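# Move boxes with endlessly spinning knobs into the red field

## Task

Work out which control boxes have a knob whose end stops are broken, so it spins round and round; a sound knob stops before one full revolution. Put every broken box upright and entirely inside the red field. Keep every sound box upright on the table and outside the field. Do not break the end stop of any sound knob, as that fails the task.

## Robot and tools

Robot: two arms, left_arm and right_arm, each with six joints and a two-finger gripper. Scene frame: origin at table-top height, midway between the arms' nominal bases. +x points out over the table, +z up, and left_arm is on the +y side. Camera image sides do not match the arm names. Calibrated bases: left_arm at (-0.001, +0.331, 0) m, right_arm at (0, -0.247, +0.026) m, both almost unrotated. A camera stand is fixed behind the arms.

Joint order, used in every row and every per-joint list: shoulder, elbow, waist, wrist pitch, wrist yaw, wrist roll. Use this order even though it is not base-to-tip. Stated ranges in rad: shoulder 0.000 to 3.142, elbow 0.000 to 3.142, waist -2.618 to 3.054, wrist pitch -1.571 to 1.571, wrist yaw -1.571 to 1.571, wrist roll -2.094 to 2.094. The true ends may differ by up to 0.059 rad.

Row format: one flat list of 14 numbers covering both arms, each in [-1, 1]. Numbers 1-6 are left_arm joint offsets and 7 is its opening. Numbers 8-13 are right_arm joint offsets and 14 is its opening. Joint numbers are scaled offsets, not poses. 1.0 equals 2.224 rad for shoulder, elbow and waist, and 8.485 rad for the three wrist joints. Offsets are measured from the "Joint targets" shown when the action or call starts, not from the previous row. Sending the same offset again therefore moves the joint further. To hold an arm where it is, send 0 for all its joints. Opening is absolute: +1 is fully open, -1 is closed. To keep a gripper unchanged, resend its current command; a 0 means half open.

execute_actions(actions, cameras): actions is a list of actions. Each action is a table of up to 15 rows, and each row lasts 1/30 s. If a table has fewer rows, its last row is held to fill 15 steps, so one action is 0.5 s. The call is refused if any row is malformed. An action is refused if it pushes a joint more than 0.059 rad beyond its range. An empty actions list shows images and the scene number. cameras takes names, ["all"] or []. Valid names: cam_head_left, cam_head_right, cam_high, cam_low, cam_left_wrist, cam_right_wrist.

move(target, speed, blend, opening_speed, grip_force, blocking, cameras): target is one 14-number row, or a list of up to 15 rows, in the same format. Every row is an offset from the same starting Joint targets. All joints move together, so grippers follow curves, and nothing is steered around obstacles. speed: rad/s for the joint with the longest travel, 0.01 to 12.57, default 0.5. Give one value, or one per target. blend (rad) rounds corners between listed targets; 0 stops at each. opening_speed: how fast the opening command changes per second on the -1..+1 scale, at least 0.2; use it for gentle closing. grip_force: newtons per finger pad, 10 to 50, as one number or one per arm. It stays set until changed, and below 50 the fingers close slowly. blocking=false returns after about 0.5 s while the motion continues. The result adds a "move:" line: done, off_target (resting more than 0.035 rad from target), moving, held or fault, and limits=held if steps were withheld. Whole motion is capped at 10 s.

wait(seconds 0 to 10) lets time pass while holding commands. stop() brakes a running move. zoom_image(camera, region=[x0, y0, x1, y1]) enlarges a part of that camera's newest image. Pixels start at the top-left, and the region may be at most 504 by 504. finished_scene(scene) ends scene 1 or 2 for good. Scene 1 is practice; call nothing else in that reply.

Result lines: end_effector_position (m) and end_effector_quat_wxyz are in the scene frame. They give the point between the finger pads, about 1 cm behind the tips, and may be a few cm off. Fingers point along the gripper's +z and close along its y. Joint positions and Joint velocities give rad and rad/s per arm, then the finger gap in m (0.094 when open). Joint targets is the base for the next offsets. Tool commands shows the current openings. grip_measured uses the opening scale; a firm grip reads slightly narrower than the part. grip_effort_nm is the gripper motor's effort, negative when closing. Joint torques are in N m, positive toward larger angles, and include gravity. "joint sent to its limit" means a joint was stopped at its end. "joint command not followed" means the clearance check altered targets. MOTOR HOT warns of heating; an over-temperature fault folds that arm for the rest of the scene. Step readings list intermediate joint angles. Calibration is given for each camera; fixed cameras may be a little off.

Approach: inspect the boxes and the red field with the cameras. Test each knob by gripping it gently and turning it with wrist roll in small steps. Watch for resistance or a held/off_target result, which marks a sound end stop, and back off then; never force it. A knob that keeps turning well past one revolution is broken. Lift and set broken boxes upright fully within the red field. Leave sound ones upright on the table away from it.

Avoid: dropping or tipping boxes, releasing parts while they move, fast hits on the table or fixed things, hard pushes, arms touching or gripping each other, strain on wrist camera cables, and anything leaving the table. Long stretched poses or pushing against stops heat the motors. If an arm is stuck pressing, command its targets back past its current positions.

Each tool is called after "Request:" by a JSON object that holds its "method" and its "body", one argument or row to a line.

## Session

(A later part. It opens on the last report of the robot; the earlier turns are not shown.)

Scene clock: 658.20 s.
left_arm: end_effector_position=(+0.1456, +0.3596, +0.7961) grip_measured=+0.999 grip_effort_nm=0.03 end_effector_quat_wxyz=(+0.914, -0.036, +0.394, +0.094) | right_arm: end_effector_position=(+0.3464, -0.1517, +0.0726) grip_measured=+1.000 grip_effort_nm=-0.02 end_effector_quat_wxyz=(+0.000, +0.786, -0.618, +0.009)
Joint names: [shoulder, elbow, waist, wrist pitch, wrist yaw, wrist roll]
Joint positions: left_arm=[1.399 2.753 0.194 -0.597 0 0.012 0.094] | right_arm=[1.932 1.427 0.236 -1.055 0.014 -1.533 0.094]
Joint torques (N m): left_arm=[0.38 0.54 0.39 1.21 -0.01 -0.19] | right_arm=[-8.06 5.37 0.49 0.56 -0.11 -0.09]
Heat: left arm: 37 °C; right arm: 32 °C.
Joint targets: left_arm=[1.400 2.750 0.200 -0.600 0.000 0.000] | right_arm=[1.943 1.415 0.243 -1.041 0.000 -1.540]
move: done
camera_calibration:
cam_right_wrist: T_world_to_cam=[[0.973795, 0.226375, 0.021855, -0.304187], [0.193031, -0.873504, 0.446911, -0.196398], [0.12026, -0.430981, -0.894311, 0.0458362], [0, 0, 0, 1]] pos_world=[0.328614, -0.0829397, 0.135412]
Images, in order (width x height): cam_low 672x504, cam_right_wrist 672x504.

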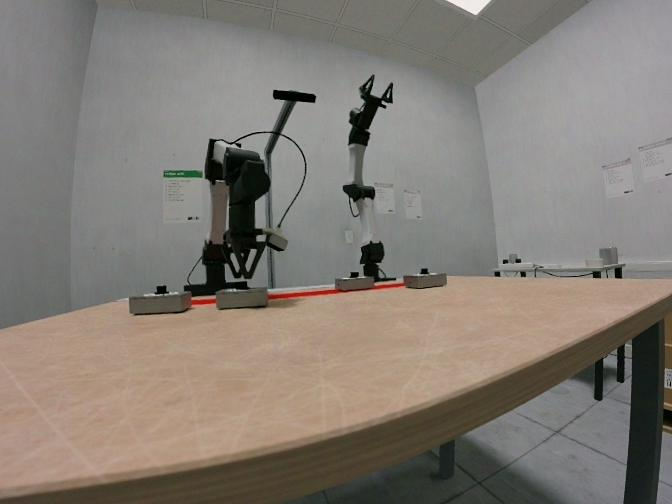

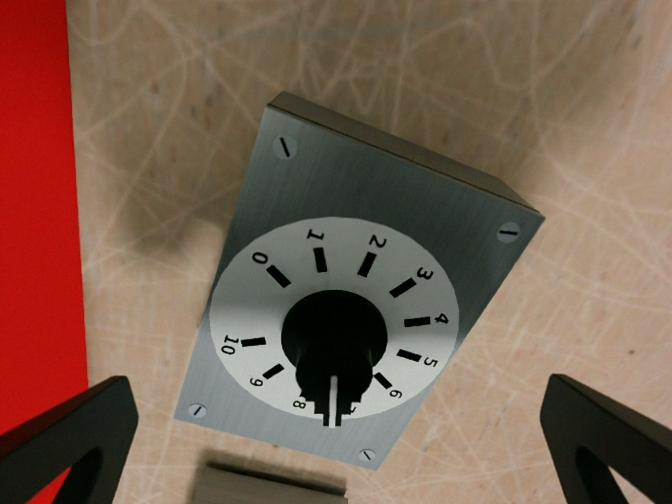

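Request:
{"method": "move", "body": {
  "target": [
    [0, 0, 0, 0, 0, 0, 1.0, 0.0064, -0.0221, 0.0005, 0.00748, 0, 0, 1.0]
  ],
  "speed": 0.12,
  "cameras": ["cam_right_wrist", "cam_low"]
}}

Request:
{"method": "zoom_image", "body": {
  "camera": "cam_right_wrist",
  "region": [180, 220, 500, 500]
}}

Request:
{"method": "zoom_image", "body": {
  "camera": "cam_low",
  "region": [195, 225, 285, 315]
}}

Scene clock: 672.93 s.
left_arm: end_effector_position=(+0.1456, +0.3596, +0.7961) grip_measured=+0.999 grip_effort_nm=0.03 end_effector_quat_wxyz=(+0.914, -0.036, +0.394, +0.094) | right_arm: end_effector_position=(+0.3457, -0.1519, +0.0568) grip_measured=+1.000 grip_effort_nm=-0.02 end_effector_quat_wxyz=(-0.001, +0.786, -0.618, +0.010)
Joint names: [shoulder, elbow, waist, wrist pitch, wrist yaw, wrist roll]
Joint positions: left_arm=[1.399 2.753 0.194 -0.597 0 0.012 0.094] | right_arm=[1.945 1.379 0.236 -0.991 0.014 -1.533 0.094]
Joint torques (N m): left_arm=[0.36 0.53 0.4 1.21 -0.01 -0.19] | right_arm=[-7.79 5.19 0.61 0.58 -0.12 -0.11]
Heat: left arm: 36 °C; right arm: 33 °C.
Joint targets: left_arm=[1.400 2.750 0.200 -0.600 0.000 0.000] | right_arm=[1.957 1.365 0.244 -0.978 0.000 -1.540]
move: done
camera_calibration:
cam_right_wrist: T_world_to_cam=[[0.973732, 0.226375, 0.0245193, -0.303194], [0.191907, -0.873856, 0.446708, -0.189061], [0.12255, -0.430268, -0.894344, 0.0309952], [0, 0, 0, 1]] pos_world=[0.327713, -0.08324, 0.119609]
Images, in order (width x height): cam_low 672x504, cam_right_wrist 672x504.

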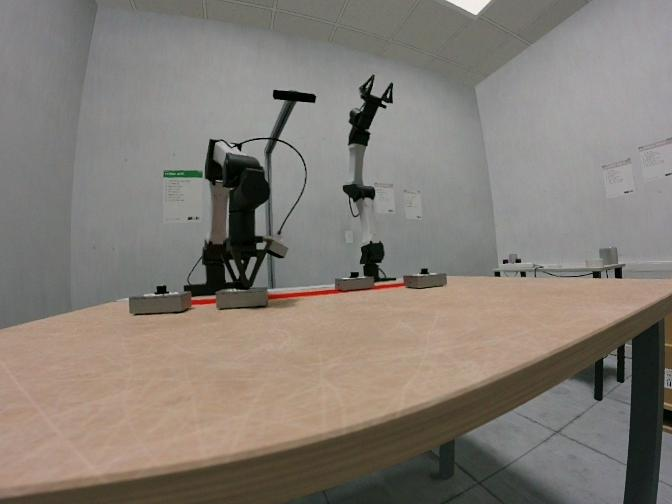

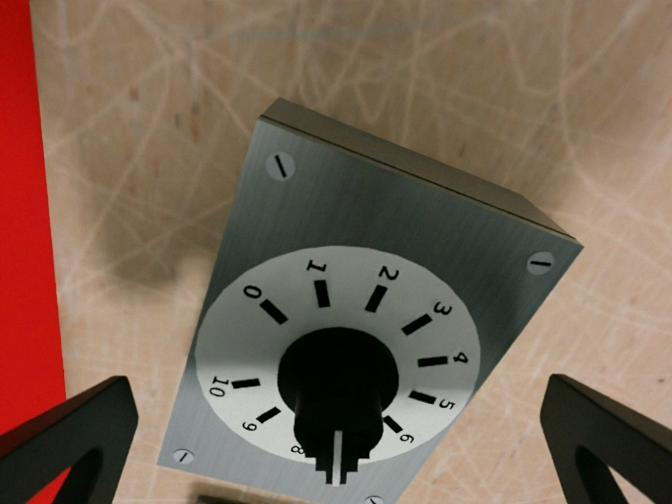

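Scaled by 1.575 from the camera's 672x504 image, which has a finer 960x720 frame.

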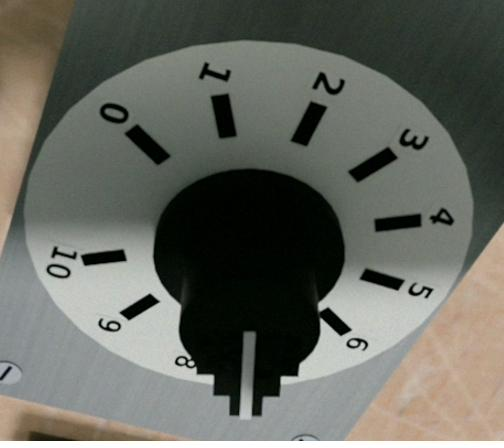

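Scaled by 5.600 from the camera's 672x504 image, which has a finer 960x720 frame.

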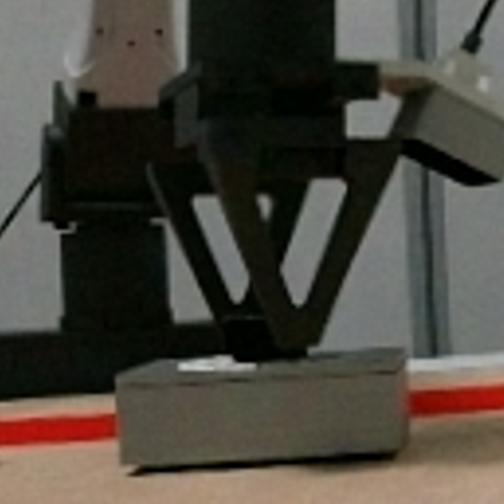

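Request:
{"method": "execute_actions", "body": {
  "actions": [],
  "cameras": ["cam_right_wrist", "cam_high"]
}}

Scene clock: 715.17 s.
left_arm: end_effector_position=(+0.1456, +0.3596, +0.7961) grip_measured=+0.999 grip_effort_nm=0.03 end_effector_quat_wxyz=(+0.914, -0.036, +0.394, +0.094) | right_arm: end_effector_position=(+0.3458, -0.1519, +0.0568) grip_measured=+1.000 grip_effort_nm=-0.02 end_effector_quat_wxyz=(-0.001, +0.786, -0.618, +0.010)
Joint names: [shoulder, elbow, waist, wrist pitch, wrist yaw, wrist roll]
Joint positions: left_arm=[1.399 2.753 0.194 -0.597 0 0.012 0.094] | right_arm=[1.945 1.379 0.236 -0.991 0.014 -1.533 0.094]
Joint velocities: within noise
Joint torques (N m): left_arm=[0.36 0.53 0.4 1.21 -0.01 -0.18] | right_arm=[-7.73 5.23 0.66 0.58 -0.11 -0.11]
Heat: left arm: 34 °C; right arm: 36 °C.
Joint targets: left_arm=[1.400 2.750 0.200 -0.600 0.000 0.000] | right_arm=[1.957 1.365 0.244 -0.978 0.000 -1.540]
Tool commands: left_gripper/opening=+1.0 right_gripper/opening=+1.0
camera_calibration:
cam_right_wrist: T_world_to_cam=[[0.973731, 0.226338, 0.0248877, -0.303338], [0.191719, -0.873912, 0.446679, -0.189019], [0.12285, -0.430173, -0.894348, 0.0308926], [0, 0, 0, 1]] pos_world=[0.327813, -0.08324, 0.119609]
Images, in order (width x height): cam_high 672x504, cam_right_wrist 672x504.

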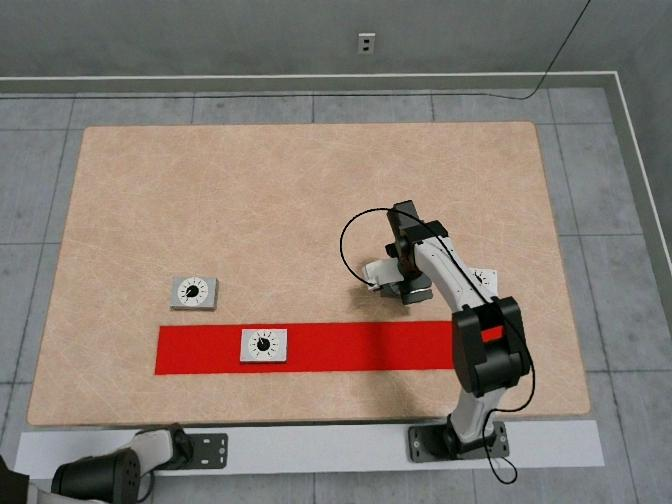

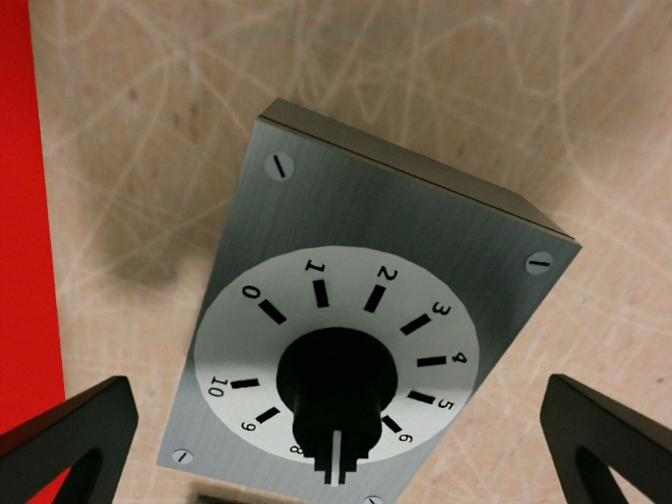

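Request:
{"method": "move", "body": {
  "target": [0,0,0,0,0,0,1,0,0,0,0,0,0,-0.3],
  "opening_speed": 0.8
}}

Request:
{"method": "move", "body": {
  "target": [0,0,0,0,0,0,1,0,0,0,0,0,0,-0.62],
  "opening_speed": 0.3,
  "grip_force": [50, 15],
  "cameras": ["cam_right_wrist"]
}}

Scene clock: 722.17 s.
left_arm: end_effector_position=(+0.1456, +0.3596, +0.7961) grip_measured=+0.999 grip_effort_nm=0.03 end_effector_quat_wxyz=(+0.914, -0.036, +0.394, +0.094) | right_arm: end_effector_position=(+0.3460, -0.1518, +0.0568) grip_measured=-0.297 grip_effort_nm=-0.15 end_effector_quat_wxyz=(-0.002, +0.786, -0.618, +0.010)
Joint names: [shoulder, elbow, waist, wrist pitch, wrist yaw, wrist roll]
Joint positions: left_arm=[1.399 2.753 0.194 -0.597 0 0.012 0.094] | right_arm=[1.945 1.379 0.236 -0.99 0.014 -1.533 0.033]
Joint torques (N m): left_arm=[0.36 0.54 0.4 1.21 -0.01 -0.19] | right_arm=[-7.8 5.22 0.53 0.55 -0.11 -0.08]
Heat: left arm: 34 °C; right arm: 36 °C.
Joint targets: left_arm=[1.400 2.750 0.200 -0.600 0.000 0.000] | right_arm=[1.957 1.365 0.244 -0.978 0.000 -1.540]
move: done

Scene clock: 724.33 s.
left_arm: end_effector_position=(+0.1456, +0.3596, +0.7961) grip_measured=+0.999 grip_effort_nm=0.03 end_effector_quat_wxyz=(+0.914, -0.036, +0.394, +0.094) | right_arm: end_effector_position=(+0.3460, -0.1518, +0.0568) grip_measured=-0.602 grip_effort_nm=-0.35 end_effector_quat_wxyz=(-0.002, +0.786, -0.618, +0.010)
Joint names: [shoulder, elbow, waist, wrist pitch, wrist yaw, wrist roll]
Joint positions: left_arm=[1.399 2.753 0.194 -0.597 0 0.012 0.094] | right_arm=[1.945 1.379 0.236 -0.99 0.014 -1.533 0.019]
Joint torques (N m): left_arm=[0.38 0.54 0.4 1.21 -0.01 -0.19] | right_arm=[-7.8 5.23 0.62 0.57 -0.11 -0.09]
Heat: left arm: 33 °C; right arm: 36 °C.
Joint targets: left_arm=[1.400 2.750 0.200 -0.600 0.000 0.000] | right_arm=[1.957 1.365 0.244 -0.978 0.000 -1.540]
grip_force (N): 50, 15
move: done
camera_calibration:
cam_right_wrist: T_world_to_cam=[[0.973524, 0.227142, 0.0256397, -0.303316], [0.192124, -0.873853, 0.446621, -0.189053], [0.123851, -0.42987, -0.894356, 0.0306324], [0, 0, 0, 1]] pos_world=[0.327813, -0.0831408, 0.119608]
Images, in order (width x height): cam_right_wrist 672x504.

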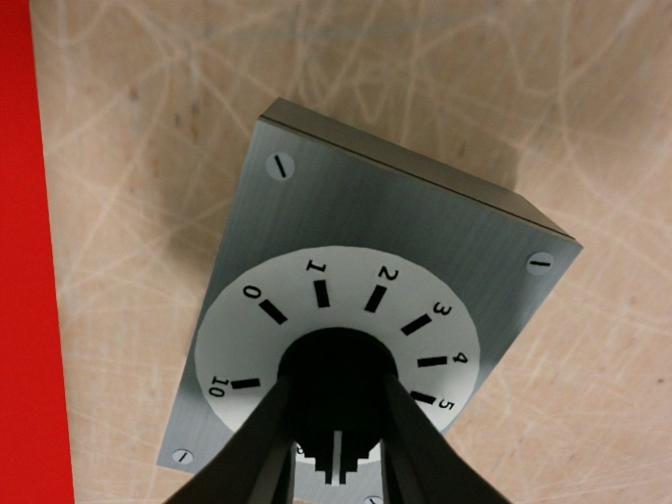

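Request:
{"method": "move", "body": {
  "target": [0,0,0,0,0,0,1,0,0,0,0,0,0.1438,-0.62],
  "speed": 0.5,
  "cameras": ["cam_right_wrist"]
}}

Scene clock: 730.80 s.
left_arm: end_effector_position=(+0.1456, +0.3596, +0.7961) grip_measured=+0.999 grip_effort_nm=0.03 end_effector_quat_wxyz=(+0.914, -0.036, +0.394, +0.094) | right_arm: end_effector_position=(+0.3455, -0.1517, +0.0568) grip_measured=-0.603 grip_effort_nm=-0.38 end_effector_quat_wxyz=(+0.006, -0.297, +0.955, -0.007)
Joint names: [shoulder, elbow, waist, wrist pitch, wrist yaw, wrist roll]
Joint positions: left_arm=[1.399 2.753 0.194 -0.597 0 0.012 0.094] | right_arm=[1.945 1.379 0.236 -0.992 0.013 -0.328 0.019]
Joint torques (N m): left_arm=[0.38 0.54 0.39 1.21 -0.01 -0.19] | right_arm=[-7.86 5.33 0.66 0.64 -0.06 0.1]
Heat: left arm: 33 °C; right arm: 37 °C.
Joint targets: left_arm=[1.400 2.750 0.200 -0.600 0.000 0.000] | right_arm=[1.957 1.365 0.244 -0.978 0.000 -0.320]
grip_force (N): 50, 15
move: done
camera_calibration:
cam_right_wrist: T_world_to_cam=[[0.55991, -0.828123, 0.0267278, -0.320187], [-0.755447, -0.496992, 0.426965, 0.196794], [-0.340296, -0.259253, -0.903873, 0.217577], [0, 0, 0, 1]] pos_world=[0.401983, -0.110941, 0.121196]
Images, in order (width x height): cam_right_wrist 672x504.

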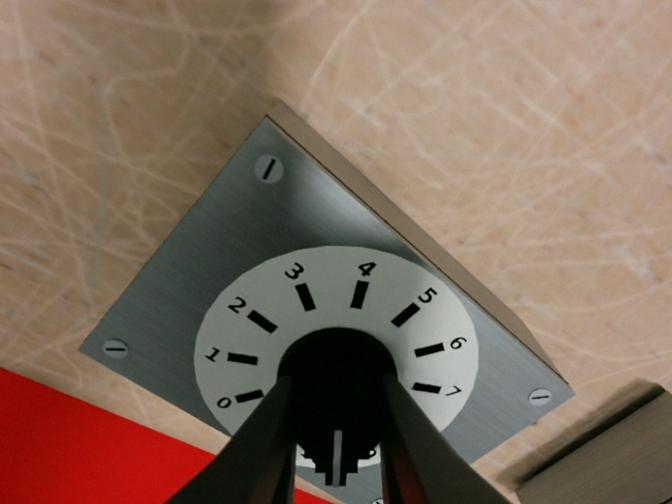

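Request:
{"method": "move", "body": {
  "target": [0,0,0,0,0,0,1,0,0,0,0,0,0.0200,-0.62],
  "speed": 0.2
}}

Request:
{"method": "move", "body": {
  "target": [0,0,0,0,0,0,1,0,0,0,0,0,0.0118,-0.62],
  "speed": 0.1,
  "cameras": ["cam_right_wrist"]
}}

Scene clock: 740.47 s.
left_arm: end_effector_position=(+0.1456, +0.3596, +0.7961) grip_measured=+0.999 grip_effort_nm=0.03 end_effector_quat_wxyz=(+0.914, -0.036, +0.394, +0.094) | right_arm: end_effector_position=(+0.3455, -0.1516, +0.0568) grip_measured=-0.603 grip_effort_nm=-0.38 end_effector_quat_wxyz=(+0.007, -0.215, +0.976, -0.006)
Joint names: [shoulder, elbow, waist, wrist pitch, wrist yaw, wrist roll]
Joint positions: left_arm=[1.399 2.753 0.194 -0.597 0 0.012 0.094] | right_arm=[1.945 1.379 0.236 -0.992 0.012 -0.159 0.019]
Joint torques (N m): left_arm=[0.38 0.54 0.4 1.21 -0.01 -0.18] | right_arm=[-7.79 5.29 0.55 0.64 -0.04 0.07]
Heat: left arm: 33 °C; right arm: 37 °C.
Joint targets: left_arm=[1.400 2.750 0.200 -0.600 0.000 0.000] | right_arm=[1.957 1.365 0.244 -0.978 0.000 -0.150]
grip_force (N): 50, 15
move: done

Scene clock: 741.97 s.
left_arm: end_effector_position=(+0.1456, +0.3596, +0.7961) grip_measured=+0.999 grip_effort_nm=0.03 end_effector_quat_wxyz=(+0.914, -0.036, +0.394, +0.094) | right_arm: end_effector_position=(+0.3455, -0.1515, +0.0568) grip_measured=-0.603 grip_effort_nm=-0.38 end_effector_quat_wxyz=(+0.007, -0.166, +0.986, -0.005)
Joint names: [shoulder, elbow, waist, wrist pitch, wrist yaw, wrist roll]
Joint positions: left_arm=[1.399 2.753 0.194 -0.597 0 0.012 0.094] | right_arm=[1.945 1.379 0.236 -0.992 0.012 -0.059 0.019]
Joint torques (N m): left_arm=[0.38 0.53 0.4 1.21 -0.02 -0.18] | right_arm=[-7.92 5.3 0.64 0.64 -0.04 0.06]
Heat: left arm: 33 °C; right arm: 37 °C.
Joint targets: left_arm=[1.400 2.750 0.200 -0.600 0.000 0.000] | right_arm=[1.957 1.365 0.244 -0.978 0.000 -0.050]
grip_force (N): 50, 15
move: done
camera_calibration:
cam_right_wrist: T_world_to_cam=[[0.319012, -0.947477, 0.0227788, -0.254635], [-0.861697, -0.279956, 0.423205, 0.266646], [-0.3946, -0.154636, -0.905748, 0.252326], [0, 0, 0, 1]] pos_world=[0.410568, -0.127593, 0.121497]
Images, in order (width x height): cam_right_wrist 672x504.

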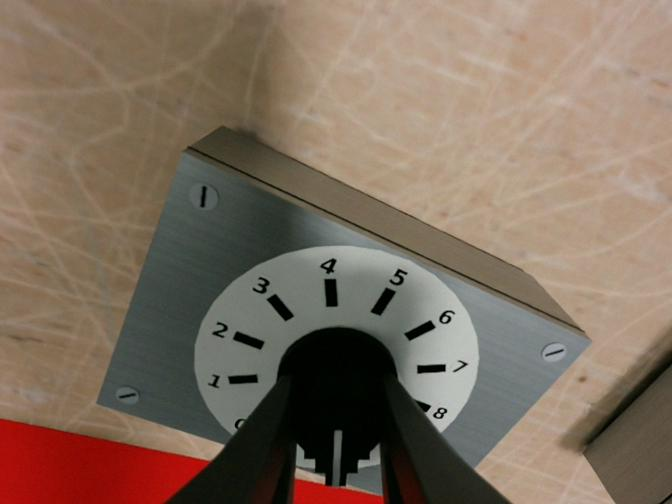

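Request:
{"method": "move", "body": {
  "target": [0,0,0,0,0,0,1,0,0,0,0,0,0.0118,-0.62],
  "speed": 0.1,
  "cameras": ["cam_right_wrist"]
}}

Scene clock: 748.83 s.
left_arm: end_effector_position=(+0.1456, +0.3596, +0.7961) grip_measured=+0.999 grip_effort_nm=0.03 end_effector_quat_wxyz=(+0.914, -0.036, +0.394, +0.094) | right_arm: end_effector_position=(+0.3455, -0.1515, +0.0568) grip_measured=-0.603 grip_effort_nm=-0.38 end_effector_quat_wxyz=(+0.007, -0.117, +0.993, -0.005)
Joint names: [shoulder, elbow, waist, wrist pitch, wrist yaw, wrist roll]
Joint positions: left_arm=[1.399 2.753 0.194 -0.597 0 0.012 0.094] | right_arm=[1.945 1.379 0.236 -0.992 0.011 0.041 0.019]
Joint torques (N m): left_arm=[0.38 0.53 0.4 1.21 -0.01 -0.18] | right_arm=[-7.88 5.26 0.59 0.63 -0.02 0.05]
Heat: left arm: 33 °C; right arm: 37 °C.
Joint targets: left_arm=[1.400 2.750 0.200 -0.600 0.000 0.000] | right_arm=[1.957 1.365 0.244 -0.978 0.000 0.050]
grip_force (N): 50, 15
move: done
camera_calibration:
cam_right_wrist: T_world_to_cam=[[0.222859, -0.974622, 0.0210978, -0.225412], [-0.885643, -0.193373, 0.42219, 0.288063], [-0.407396, -0.112774, -0.906262, 0.263125], [0, 0, 0, 1]] pos_world=[0.412552, -0.134315, 0.121599]
Images, in order (width x height): cam_right_wrist 672x504.

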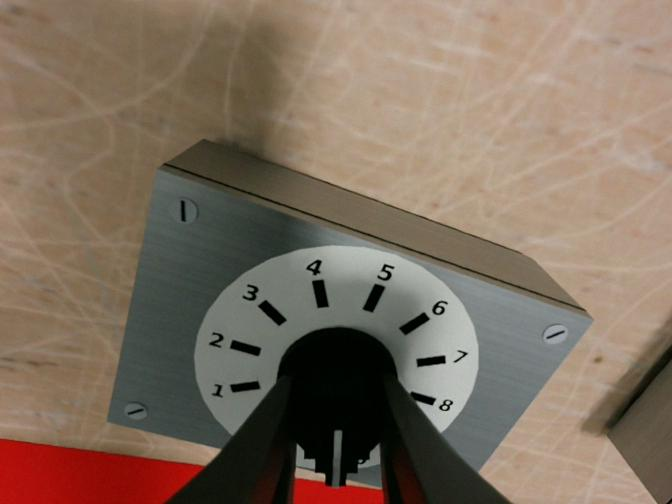

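Request:
{"method": "move", "body": {
  "target": [0,0,0,0,0,0,1,0,0,0,0,0,0.0118,-0.62],
  "speed": 0.1,
  "cameras": ["cam_right_wrist"]
}}

Request:
{"method": "move", "body": {
  "target": [0,0,0,0,0,0,1,0,0,0,0,0,0.0177,-0.62],
  "speed": 0.1,
  "cameras": ["cam_right_wrist"]
}}

Scene clock: 760.67 s.
left_arm: end_effector_position=(+0.1456, +0.3596, +0.7961) grip_measured=+0.999 grip_effort_nm=0.03 end_effector_quat_wxyz=(+0.914, -0.036, +0.394, +0.094) | right_arm: end_effector_position=(+0.3455, -0.1515, +0.0568) grip_measured=-0.603 grip_effort_nm=-0.38 end_effector_quat_wxyz=(+0.008, -0.067, +0.998, -0.004)
Joint names: [shoulder, elbow, waist, wrist pitch, wrist yaw, wrist roll]
Joint positions: left_arm=[1.399 2.753 0.194 -0.597 0 0.012 0.094] | right_arm=[1.945 1.379 0.236 -0.992 0.011 0.142 0.019]
Joint torques (N m): left_arm=[0.38 0.54 0.4 1.21 -0.01 -0.18] | right_arm=[-7.88 5.3 0.5 0.65 -0.01 0.06]
Heat: left arm: 33 °C; right arm: 37 °C.
Joint targets: left_arm=[1.400 2.750 0.200 -0.600 0.000 0.000] | right_arm=[1.957 1.365 0.244 -0.978 0.001 0.150]
grip_force (N): 50, 15
move: done
camera_calibration:
cam_right_wrist: T_world_to_cam=[[0.12409, -0.992077, 0.019631, -0.193767], [-0.900921, -0.104352, 0.421251, 0.306888], [-0.415865, -0.0699589, -0.906731, 0.272487], [0, 0, 0, 1]] pos_world=[0.413844, -0.141145, 0.1216]
Images, in order (width x height): cam_right_wrist 672x504.

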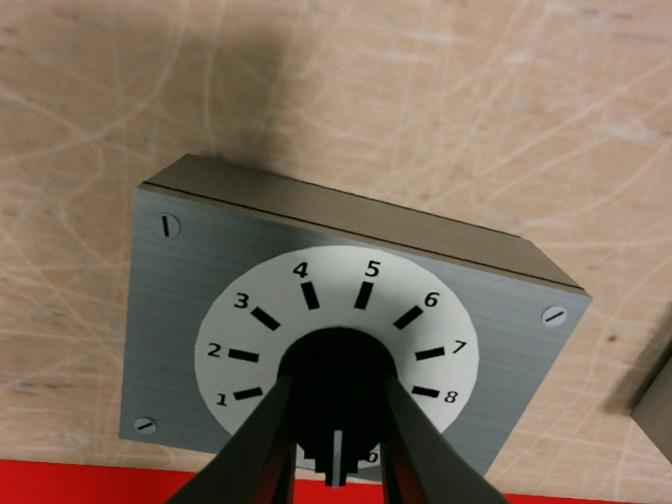

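Scene clock: 762.67 s.
left_arm: end_effector_position=(+0.1456, +0.3596, +0.7961) grip_measured=+0.999 grip_effort_nm=0.03 end_effector_quat_wxyz=(+0.914, -0.036, +0.394, +0.094) | right_arm: end_effector_position=(+0.3455, -0.1515, +0.0568) grip_measured=-0.603 grip_effort_nm=-0.38 end_effector_quat_wxyz=(+0.008, +0.008, +1.000, -0.004)
Joint names: [shoulder, elbow, waist, wrist pitch, wrist yaw, wrist roll]
Joint positions: left_arm=[1.399 2.753 0.194 -0.597 0 0.012 0.094] | right_arm=[1.945 1.379 0.236 -0.992 0.011 0.292 0.019]
Joint torques (N m): left_arm=[0.38 0.54 0.4 1.21 -0.02 -0.18] | right_arm=[-7.83 5.27 0.65 0.62 0 0.05]
Heat: left arm: 33 °C; right arm: 37 °C.
Joint targets: left_arm=[1.400 2.750 0.200 -0.600 0.000 0.000] | right_arm=[1.957 1.365 0.244 -0.978 0.001 0.300]
grip_force (N): 50, 15
move: done
camera_calibration:
cam_right_wrist: T_world_to_cam=[[-0.0257831, -0.999518, 0.0173123, -0.143003], [-0.906946, 0.030672, 0.420129, 0.329536], [-0.420457, -0.00486913, -0.907299, 0.284], [0, 0, 0, 1]] pos_world=[0.414594, -0.151658, 0.121701]
Images, in order (width x height): cam_right_wrist 672x504.

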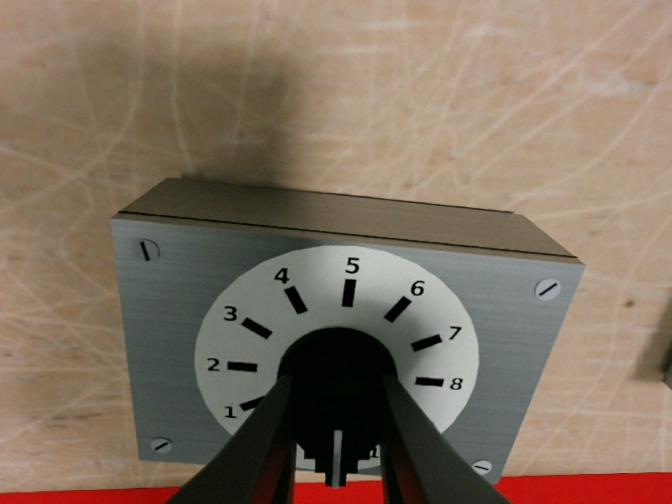

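Request:
{"method": "move", "body": {
  "target": [0,0,0,0,0,0,1,0,0,0,0,0,0.0589,-0.62],
  "speed": 0.4,
  "cameras": ["cam_right_wrist"]
}}

Scene clock: 808.97 s.
left_arm: end_effector_position=(+0.1456, +0.3596, +0.7961) grip_measured=+0.999 grip_effort_nm=0.03 end_effector_quat_wxyz=(+0.914, -0.036, +0.394, +0.094) | right_arm: end_effector_position=(+0.3455, -0.1513, +0.0568) grip_measured=-0.603 grip_effort_nm=-0.38 end_effector_quat_wxyz=(+0.009, +0.255, +0.967, -0.001)
Joint names: [shoulder, elbow, waist, wrist pitch, wrist yaw, wrist roll]
Joint positions: left_arm=[1.399 2.753 0.194 -0.597 0 0.012 0.094] | right_arm=[1.945 1.379 0.236 -0.991 0.011 0.791 0.019]
Joint torques (N m): left_arm=[0.38 0.53 0.4 1.21 -0.01 -0.18] | right_arm=[-7.83 5.29 0.62 0.59 0.02 0.04]
Heat: left arm: 32 °C; right arm: 38 °C.
Joint targets: left_arm=[1.400 2.750 0.200 -0.600 0.000 0.000] | right_arm=[1.957 1.365 0.244 -0.978 0.001 0.800]
grip_force (N): 50, 15
move: done
camera_calibration:
cam_right_wrist: T_world_to_cam=[[-0.501246, -0.865268, 0.00796, 0.0422974], [-0.783927, 0.457982, 0.41918, 0.351768], [-0.366348, 0.203872, -0.907868, 0.29696], [0, 0, 0, 1]] pos_world=[0.405752, -0.185046, 0.12181]
Images, in order (width x height): cam_right_wrist 672x504.

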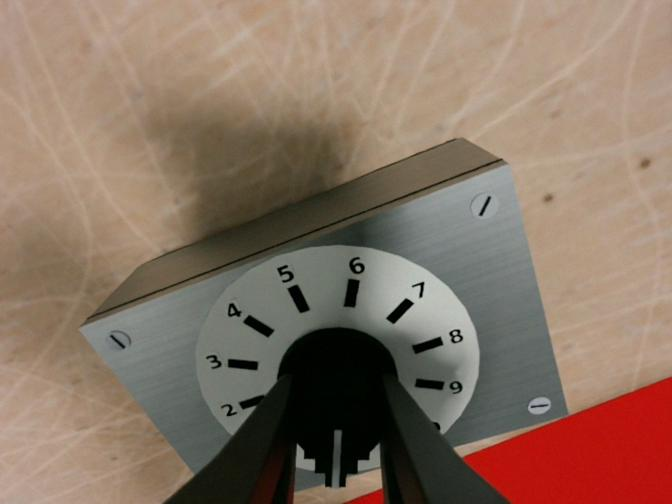

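Request:
{"method": "move", "body": {
  "target": [
    [0,0,0,0,0,0,1,0,0,0,0,0,0,1],
    [0,0,0,0,0,0,1,-0.0342,0.0706,0,-0.02227,0,0,1],
    [0,0,0,0,0,0,1,-0.0342,0.0706,0,-0.02227,0,-0.2345,1]
  ],
  "speed": [0.5,0.3,0.8],
  "blend": [0,0.03,0],
  "opening_speed": 0.8,
  "grip_force": [50, 20],
  "cameras": ["cam_right_wrist", "cam_high", "cam_head_right"]
}}

Scene clock: 850.77 s.
left_arm: end_effector_position=(+0.1456, +0.3596, +0.7961) grip_measured=+0.999 grip_effort_nm=0.03 end_effector_quat_wxyz=(+0.914, -0.036, +0.394, +0.094) | right_arm: end_effector_position=(+0.3455, -0.1513, +0.1012) grip_measured=+0.997 grip_effort_nm=0.15 end_effector_quat_wxyz=(+0.005, -0.666, +0.746, -0.008)
Joint names: [shoulder, elbow, waist, wrist pitch, wrist yaw, wrist roll]
Joint positions: left_arm=[1.399 2.753 0.194 -0.597 0 0.012 0.094] | right_arm=[1.901 1.5 0.236 -1.154 0.011 -1.182 0.094]
Joint torques (N m): left_arm=[0.38 0.54 0.39 1.21 -0.01 -0.18] | right_arm=[-10.54 8.68 0.65 0.33 -0.07 -0.12]
Heat: left arm: 32 °C; right arm: 40 °C.
Joint targets: left_arm=[1.400 2.750 0.200 -0.600 0.000 0.000] | right_arm=[1.881 1.522 0.244 -1.167 0.001 -1.190]
grip_force (N): 50, 20
move: done
camera_calibration:
cam_right_wrist: T_world_to_cam=[[0.992045, -0.122317, 0.0297628, -0.363845], [-0.122953, -0.890722, 0.437603, -0.101138], [-0.0270158, -0.437781, -0.898675, 0.12197], [0, 0, 0, 1]] pos_world=[0.35181, -0.0811939, 0.164699]
Images, in order (width x height): cam_head_right 672x504, cam_high 672x504, cam_right_wrist 672x504.

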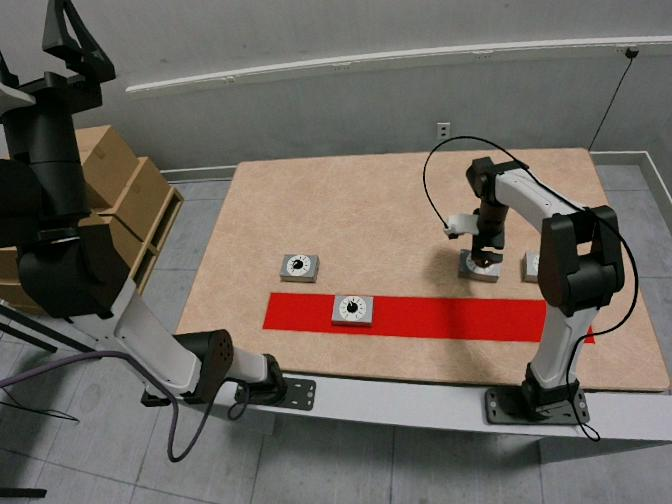

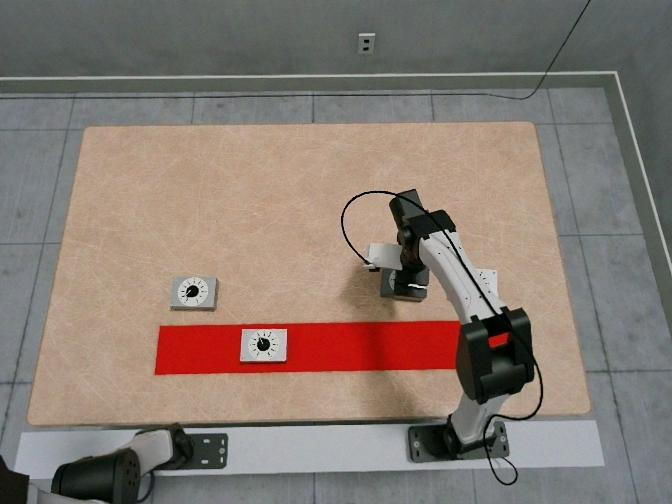

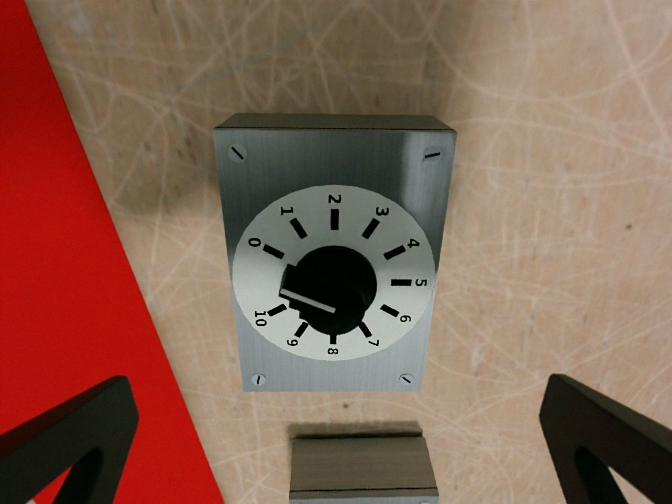

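Request:
{"method": "move", "body": {
  "target": [0,0,0,0,0,0,1,0.0297,-0.0708,0,0.0204,0,0,1],
  "speed": 0.3,
  "cameras": ["cam_right_wrist"]
}}

Scene clock: 884.50 s.
left_arm: end_effector_position=(+0.1456, +0.3596, +0.7961) grip_measured=+0.999 grip_effort_nm=0.03 end_effector_quat_wxyz=(+0.914, -0.036, +0.394, +0.094) | right_arm: end_effector_position=(+0.3411, -0.1526, +0.0580) grip_measured=+0.997 grip_effort_nm=0.15 end_effector_quat_wxyz=(-0.002, -0.666, +0.746, -0.005)
Joint names: [shoulder, elbow, waist, wrist pitch, wrist yaw, wrist roll]
Joint positions: left_arm=[1.399 2.753 0.194 -0.597 0 0.012 0.094] | right_arm=[1.939 1.376 0.236 -1.008 0.011 -1.182 0.094]
Joint torques (N m): left_arm=[0.36 0.53 0.39 1.21 -0.02 -0.18] | right_arm=[-8.08 5.48 0.59 0.58 -0.08 -0.08]
Heat: left arm: 33 °C; right arm: 46 °C.
Joint targets: left_arm=[1.400 2.750 0.200 -0.600 0.000 0.000] | right_arm=[1.947 1.365 0.244 -0.994 0.001 -1.190]
grip_force (N): 50, 20
move: done
camera_calibration:
cam_right_wrist: T_world_to_cam=[[0.992491, -0.121475, 0.0143114, -0.357419], [-0.115179, -0.888786, 0.443613, -0.0866626], [-0.0411681, -0.44193, -0.896104, 0.0865505], [0, 0, 0, 1]] pos_world=[0.348317, -0.0821928, 0.121118]
Images, in order (width x height): cam_right_wrist 672x504.

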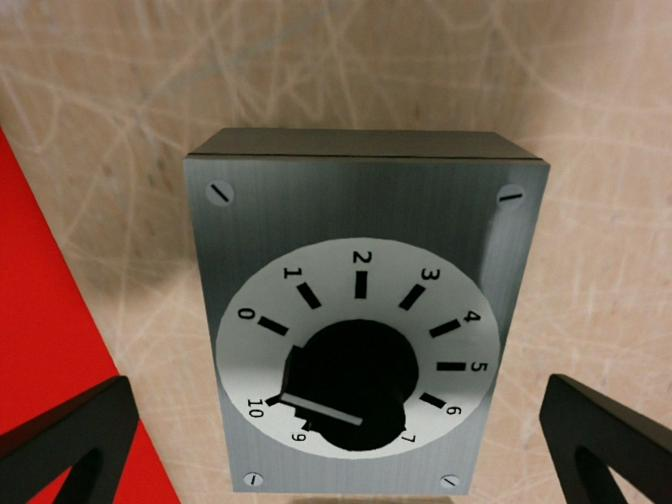

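Request:
{"method": "move", "body": {
  "target": [0,0,0,0,0,0,1,0.0274,-0.0134,0.0049,0.01069,0,0.0047,1],
  "speed": 0.15,
  "cameras": ["cam_right_wrist"]
}}

Scene clock: 926.00 s.
left_arm: end_effector_position=(+0.1456, +0.3596, +0.7961) grip_measured=+0.999 grip_effort_nm=0.03 end_effector_quat_wxyz=(+0.914, -0.036, +0.394, +0.094) | right_arm: end_effector_position=(+0.3473, -0.1464, +0.0321) grip_measured=+0.997 grip_effort_nm=0.15 end_effector_quat_wxyz=(+0.000, -0.661, +0.750, -0.006)
Joint names: [shoulder, elbow, waist, wrist pitch, wrist yaw, wrist roll]
Joint positions: left_arm=[1.399 2.753 0.194 -0.597 0 0.012 0.094] | right_arm=[1.996 1.348 0.248 -0.917 0.011 -1.157 0.094]
Joint torques (N m): left_arm=[0.38 0.54 0.4 1.21 -0.01 -0.19] | right_arm=[-8.13 5.15 0.49 0.58 -0.07 0.05]
Heat: left arm: 33 °C; right arm: 42 °C.
Joint targets: left_arm=[1.400 2.750 0.200 -0.600 0.000 0.000] | right_arm=[2.008 1.335 0.255 -0.903 0.001 -1.150]
grip_force (N): 50, 20
move: done
camera_calibration:
cam_right_wrist: T_world_to_cam=[[0.990683, -0.134756, 0.0197208, -0.364047], [-0.129563, -0.887907, 0.4414, -0.0637324], [-0.0419712, -0.439843, -0.897094, 0.0669946], [0, 0, 0, 1]] pos_world=[0.355209, -0.076179, 0.0954113]
Images, in order (width x height): cam_right_wrist 672x504.

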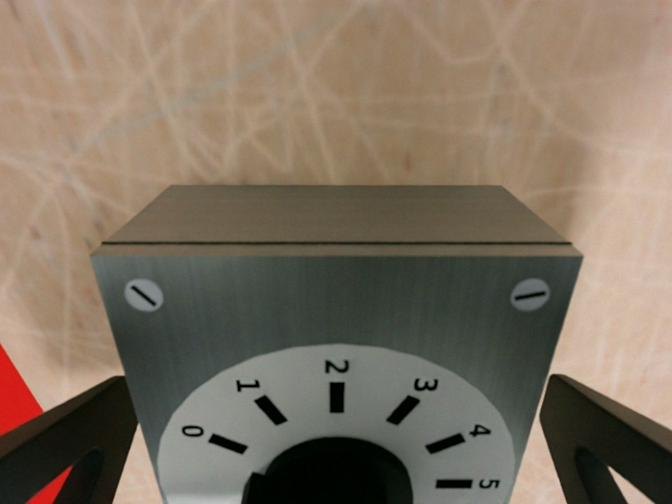

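Request:
{"method": "move", "body": {
  "target": [0,0,0,0,0,0,1,0,0,0,0,0,0,0.485],
  "opening_speed": 0.2,
  "grip_force": [50, 20],
  "cameras": ["cam_right_wrist"]
}}

Scene clock: 935.90 s.
left_arm: end_effector_position=(+0.1456, +0.3596, +0.7961) grip_measured=+0.999 grip_effort_nm=0.03 end_effector_quat_wxyz=(+0.914, -0.036, +0.394, +0.094) | right_arm: end_effector_position=(+0.3474, -0.1463, +0.0321) grip_measured=+0.493 grip_effort_nm=-0.44 end_effector_quat_wxyz=(+0.000, -0.661, +0.751, -0.006)
Joint names: [shoulder, elbow, waist, wrist pitch, wrist yaw, wrist roll]
Joint positions: left_arm=[1.399 2.753 0.194 -0.597 0 0.012 0.094] | right_arm=[1.996 1.348 0.248 -0.917 0.011 -1.156 0.07]
Joint torques (N m): left_arm=[0.38 0.54 0.39 1.21 -0.01 -0.18] | right_arm=[-8.18 5.11 0.53 0.58 -0.05 0.03]
Heat: left arm: 33 °C; right arm: 43 °C.
Joint targets: left_arm=[1.400 2.750 0.200 -0.600 0.000 0.000] | right_arm=[2.008 1.335 0.255 -0.903 0.001 -1.150]
grip_force (N): 50, 20
move: done
camera_calibration:
cam_right_wrist: T_world_to_cam=[[0.99052, -0.135885, 0.0201323, -0.364213], [-0.130765, -0.887828, 0.441205, -0.0632666], [-0.0420792, -0.439655, -0.897181, 0.0670598], [0, 0, 0, 1]] pos_world=[0.355309, -0.0761778, 0.0954107]
Images, in order (width x height): cam_right_wrist 672x504.

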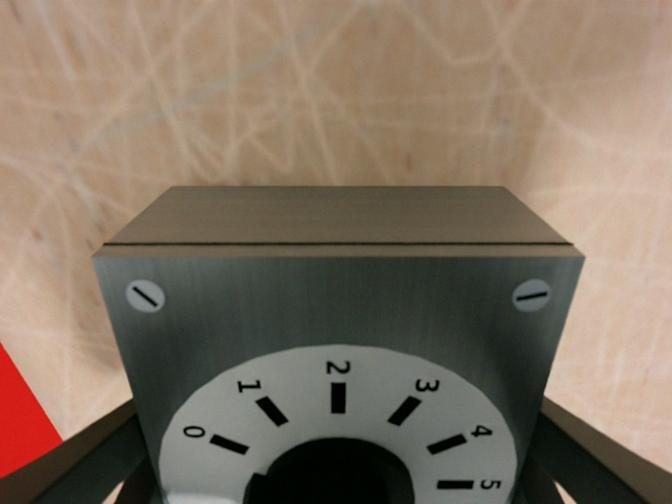

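Request:
{"method": "move", "body": {
  "target": [
    [0,0,0,0,0,0,1,-0.0115,0,0,0,0,0,0.485],
    [0,0,0,0,0,0,1,-0.0317,0.0408,0,-0.01402,0,0,0.485]
  ],
  "speed": [0.1,0.1],
  "cameras": ["cam_right_wrist"]
}}

Scene clock: 965.73 s.
left_arm: end_effector_position=(+0.1456, +0.3596, +0.7961) grip_measured=+0.999 grip_effort_nm=0.03 end_effector_quat_wxyz=(+0.914, -0.036, +0.394, +0.094) | right_arm: end_effector_position=(+0.3436, -0.1474, +0.0509) grip_measured=+0.493 grip_effort_nm=-0.44 end_effector_quat_wxyz=(-0.008, -0.661, +0.751, -0.002)
Joint names: [shoulder, elbow, waist, wrist pitch, wrist yaw, wrist roll]
Joint positions: left_arm=[1.399 2.753 0.194 -0.597 0 0.012 0.094] | right_arm=[1.973 1.395 0.248 -1.006 0.011 -1.156 0.07]
Joint torques (N m): left_arm=[0.38 0.53 0.4 1.21 -0.01 -0.18] | right_arm=[-12.23 9.26 0.47 0.25 -0.09 0.06]
Heat: left arm: 33 °C; right arm: 44 °C.
Joint targets: left_arm=[1.400 2.750 0.200 -0.600 0.000 0.000] | right_arm=[1.938 1.426 0.255 -1.022 0.001 -1.150]
grip_force (N): 50, 20
move: off_target (right_arm); right_arm: the shoulder is farthest, 0.036 rad from its target
camera_calibration:
cam_right_wrist: T_world_to_cam=[[0.990683, -0.136169, 0.00241459, -0.360186], [-0.122777, -0.885301, 0.448517, -0.0758069], [-0.0589363, -0.444634, -0.893771, 0.0881241], [0, 0, 0, 1]] pos_world=[0.352717, -0.0769751, 0.113633]
Images, in order (width x height): cam_right_wrist 672x504.

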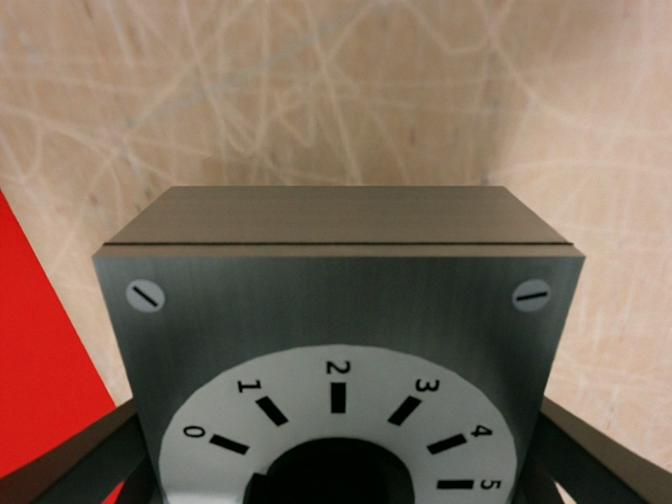

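Request:
{"method": "move", "body": {
  "target": [0,0,0,0,0,0,1,-0.2210,-0.2689,0.0809,0.0123,0,0.0066,0.485],
  "speed": 0.25,
  "cameras": ["cam_right_wrist", "cam_high"]
}}

Scene clock: 1003.83 s.
left_arm: end_effector_position=(+0.1456, +0.3596, +0.7961) grip_measured=+0.999 grip_effort_nm=0.03 end_effector_quat_wxyz=(+0.914, -0.036, +0.394, +0.094) | right_arm: end_effector_position=(+0.2040, -0.1461, +0.0579) grip_measured=+0.493 grip_effort_nm=-0.44 end_effector_quat_wxyz=(-0.002, +0.706, -0.708, +0.006)
Joint names: [shoulder, elbow, waist, wrist pitch, wrist yaw, wrist roll]
Joint positions: left_arm=[1.399 2.753 0.194 -0.597 0 0.012 0.094] | right_arm=[1.468 0.836 0.429 -0.932 0.011 -1.101 0.07]
Joint torques (N m): left_arm=[0.38 0.53 0.4 1.21 -0.01 -0.19] | right_arm=[-6.56 5.6 0.38 0.59 -0.05 0.04]
Heat: left arm: 33 °C; right arm: 51 °C.
Joint targets: left_arm=[1.400 2.750 0.200 -0.600 0.000 0.000] | right_arm=[1.446 0.828 0.435 -0.918 0.001 -1.094]
grip_force (N): 50, 20
move: done
camera_calibration:
cam_right_wrist: T_world_to_cam=[[0.99971, -0.0108589, 0.0215128, -0.206336], [-0.0192237, -0.897688, 0.440213, -0.117376], [0.0145315, -0.440499, -0.897636, 0.0726347], [0, 0, 0, 1]] pos_world=[0.202964, -0.0756119, 0.121309]
Images, in order (width x height): cam_high 672x504, cam_right_wrist 672x504.

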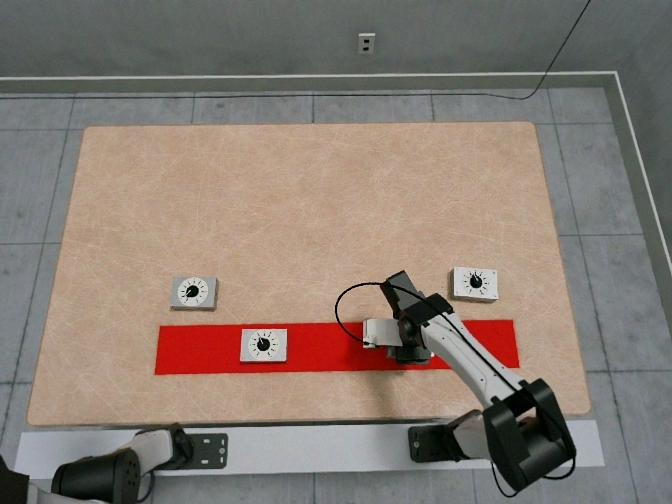

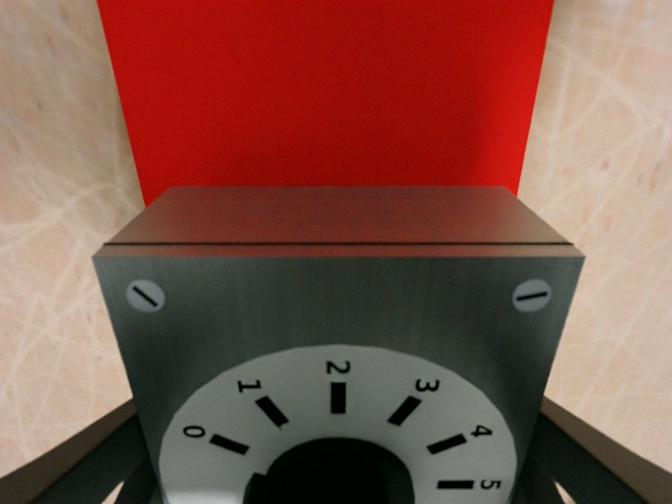

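Request:
{"method": "move", "body": {
  "target": [0,0,0,0,0,0,1,0.0300,-0.0243,0,0.01067,0,0,0.485],
  "speed": 0.1,
  "cameras": ["cam_right_wrist"]
}}

Scene clock: 1063.53 s.
left_arm: end_effector_position=(+0.1456, +0.3596, +0.7961) grip_measured=+0.999 grip_effort_nm=0.03 end_effector_quat_wxyz=(+0.914, -0.036, +0.394, +0.094) | right_arm: end_effector_position=(+0.2036, -0.1463, +0.0373) grip_measured=+0.493 grip_effort_nm=-0.44 end_effector_quat_wxyz=(+0.000, +0.706, -0.708, +0.006)
Joint names: [shoulder, elbow, waist, wrist pitch, wrist yaw, wrist roll]
Joint positions: left_arm=[1.399 2.753 0.194 -0.597 0 0.012 0.094] | right_arm=[1.508 0.782 0.429 -0.841 0.011 -1.101 0.07]
Joint torques (N m): left_arm=[0.38 0.54 0.39 1.21 -0.02 -0.18] | right_arm=[-4.37 5.33 0.57 0.56 -0.06 0.04]
Heat: left arm: 34 °C; right arm: 42 °C.
Joint targets: left_arm=[1.400 2.750 0.200 -0.600 0.000 0.000] | right_arm=[1.513 0.774 0.435 -0.827 0.001 -1.094]
grip_force (N): 50, 20
move: done
camera_calibration:
cam_right_wrist: T_world_to_cam=[[0.999766, -0.0111936, 0.0184853, -0.205424], [-0.0182093, -0.896991, 0.441673, -0.108568], [0.0116372, -0.441907, -0.896985, 0.0544756], [0, 0, 0, 1]] pos_world=[0.202765, -0.0756108, 0.100613]
Images, in order (width x height): cam_right_wrist 672x504.

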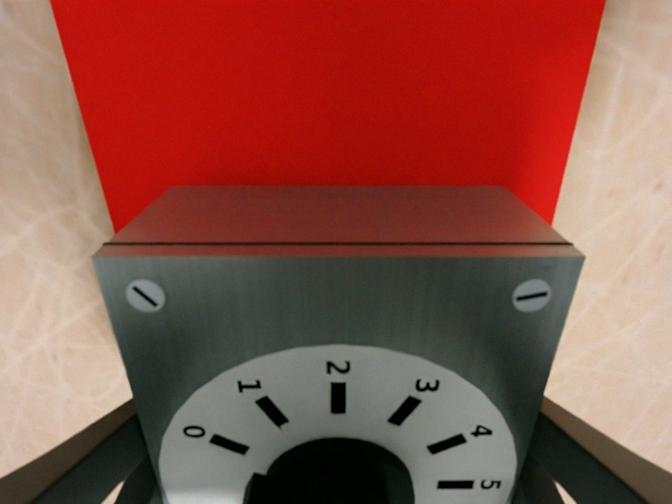

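Request:
{"method": "move", "body": {
  "target": [0,0,0,0,0,0,1,0,-0.003,0,0.0008,0,0,0.485],
  "speed": 0.05
}}

Request:
{"method": "move", "body": {
  "target": [0,0,0,0,0,0,1,0,-0.003,0,0.0008,0,0,0.485],
  "speed": 0.05
}}

Request:
{"method": "move", "body": {
  "target": [0,0,0,0,0,0,1,0,-0.003,0,0.0008,0,0,0.485],
  "speed": 0.05,
  "cameras": ["cam_right_wrist"]
}}

Scene clock: 1077.20 s.
left_arm: end_effector_position=(+0.1456, +0.3596, +0.7961) grip_measured=+0.999 grip_effort_nm=0.03 end_effector_quat_wxyz=(+0.914, -0.036, +0.394, +0.094) | right_arm: end_effector_position=(+0.2032, -0.1465, +0.0359) grip_measured=+0.493 grip_effort_nm=-0.44 end_effector_quat_wxyz=(-0.001, +0.706, -0.708, +0.006)
Joint names: [shoulder, elbow, waist, wrist pitch, wrist yaw, wrist roll]
Joint positions: left_arm=[1.399 2.753 0.194 -0.597 0 0.012 0.094] | right_arm=[1.508 0.776 0.429 -0.834 0.011 -1.101 0.07]
Joint torques (N m): left_arm=[0.38 0.53 0.39 1.21 -0.01 -0.19] | right_arm=[-4.25 5.35 0.58 0.59 -0.06 0.04]
Heat: left arm: 34 °C; right arm: 40 °C.
Joint targets: left_arm=[1.400 2.750 0.200 -0.600 0.000 0.000] | right_arm=[1.513 0.767 0.435 -0.820 0.001 -1.094]
grip_force (N): 50, 20
move: done

Scene clock: 1077.97 s.
left_arm: end_effector_position=(+0.1456, +0.3596, +0.7961) grip_measured=+0.999 grip_effort_nm=0.03 end_effector_quat_wxyz=(+0.914, -0.036, +0.394, +0.094) | right_arm: end_effector_position=(+0.2024, -0.1469, +0.0344) grip_measured=+0.493 grip_effort_nm=-0.44 end_effector_quat_wxyz=(+0.000, +0.706, -0.708, +0.006)
Joint names: [shoulder, elbow, waist, wrist pitch, wrist yaw, wrist roll]
Joint positions: left_arm=[1.399 2.753 0.194 -0.597 0 0.012 0.094] | right_arm=[1.508 0.769 0.429 -0.827 0.011 -1.101 0.07]
Joint torques (N m): left_arm=[0.38 0.54 0.4 1.21 -0.01 -0.19] | right_arm=[-4.33 5.33 0.39 0.58 -0.05 0.04]
Heat: left arm: 34 °C; right arm: 40 °C.
Joint targets: left_arm=[1.400 2.750 0.200 -0.600 0.000 0.000] | right_arm=[1.513 0.760 0.435 -0.813 0.001 -1.094]
grip_force (N): 50, 20
move: done

Scene clock: 1078.73 s.
left_arm: end_effector_position=(+0.1456, +0.3596, +0.7961) grip_measured=+0.999 grip_effort_nm=0.03 end_effector_quat_wxyz=(+0.914, -0.036, +0.394, +0.094) | right_arm: end_effector_position=(+0.2018, -0.1472, +0.0330) grip_measured=+0.493 grip_effort_nm=-0.44 end_effector_quat_wxyz=(-0.001, +0.706, -0.708, +0.006)
Joint names: [shoulder, elbow, waist, wrist pitch, wrist yaw, wrist roll]
Joint positions: left_arm=[1.399 2.753 0.194 -0.597 0 0.012 0.094] | right_arm=[1.508 0.762 0.429 -0.82 0.011 -1.101 0.07]
Joint torques (N m): left_arm=[0.38 0.54 0.39 1.21 -0.01 -0.18] | right_arm=[-4.27 5.27 0.36 0.6 -0.07 0.05]
Heat: left arm: 34 °C; right arm: 40 °C.
Joint targets: left_arm=[1.400 2.750 0.200 -0.600 0.000 0.000] | right_arm=[1.513 0.754 0.435 -0.807 0.001 -1.094]
grip_force (N): 50, 20
move: done
camera_calibration:
cam_right_wrist: T_world_to_cam=[[0.999748, -0.011168, 0.019464, -0.203544], [-0.0186131, -0.897189, 0.441255, -0.107494], [0.012535, -0.441506, -0.897171, 0.0500657], [0, 0, 0, 1]] pos_world=[0.200865, -0.076611, 0.0963114]
Images, in order (width x height): cam_right_wrist 672x504.

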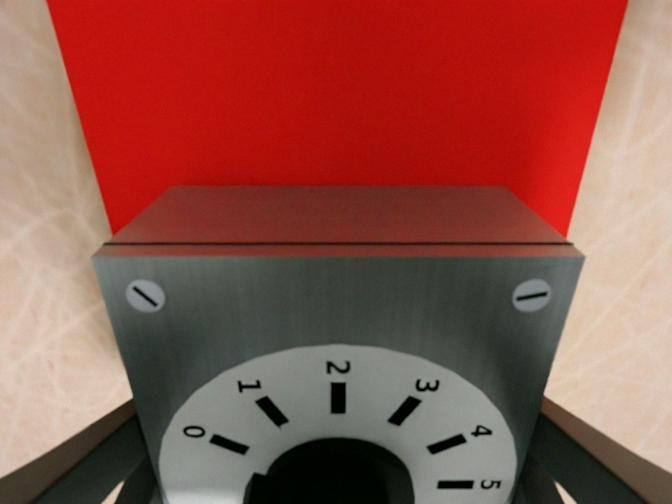

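Request:
{"method": "move", "body": {
  "target": [0,0,0,0,0,0,1,0,-0.003,0,0.0008,0,0,0.485],
  "speed": 0.05
}}

Request:
{"method": "move", "body": {
  "target": [0,0,0,0,0,0,1,0,-0.003,0,0.0008,0,0,0.485],
  "speed": 0.05
}}

Scene clock: 1083.43 s.
left_arm: end_effector_position=(+0.1456, +0.3596, +0.7961) grip_measured=+0.999 grip_effort_nm=0.03 end_effector_quat_wxyz=(+0.914, -0.036, +0.394, +0.094) | right_arm: end_effector_position=(+0.2010, -0.1476, +0.0315) grip_measured=+0.493 grip_effort_nm=-0.44 end_effector_quat_wxyz=(-0.001, +0.706, -0.708, +0.006)
Joint names: [shoulder, elbow, waist, wrist pitch, wrist yaw, wrist roll]
Joint positions: left_arm=[1.399 2.753 0.194 -0.597 0 0.012 0.094] | right_arm=[1.508 0.755 0.429 -0.813 0.011 -1.101 0.07]
Joint torques (N m): left_arm=[0.36 0.54 0.4 1.21 -0.01 -0.19] | right_arm=[-4.22 5.27 0.49 0.6 -0.06 0.05]
Heat: left arm: 34 °C; right arm: 40 °C.
Joint targets: left_arm=[1.400 2.750 0.200 -0.600 0.000 0.000] | right_arm=[1.513 0.747 0.435 -0.800 0.001 -1.094]
grip_force (N): 50, 20
move: done

Scene clock: 1084.20 s.
left_arm: end_effector_position=(+0.1456, +0.3596, +0.7961) grip_measured=+0.999 grip_effort_nm=0.03 end_effector_quat_wxyz=(+0.914, -0.036, +0.394, +0.094) | right_arm: end_effector_position=(+0.2002, -0.1480, +0.0300) grip_measured=+0.493 grip_effort_nm=-0.44 end_effector_quat_wxyz=(+0.000, +0.706, -0.708, +0.006)
Joint names: [shoulder, elbow, waist, wrist pitch, wrist yaw, wrist roll]
Joint positions: left_arm=[1.399 2.753 0.194 -0.597 0 0.012 0.094] | right_arm=[1.508 0.749 0.429 -0.807 0.011 -1.101 0.07]
Joint torques (N m): left_arm=[0.38 0.54 0.39 1.21 -0.01 -0.18] | right_arm=[-4.26 5.26 0.47 0.59 -0.07 0.04]
Heat: left arm: 34 °C; right arm: 40 °C.
Joint targets: left_arm=[1.400 2.750 0.200 -0.600 0.000 0.000] | right_arm=[1.513 0.740 0.435 -0.793 0.001 -1.094]
grip_force (N): 50, 20
move: done


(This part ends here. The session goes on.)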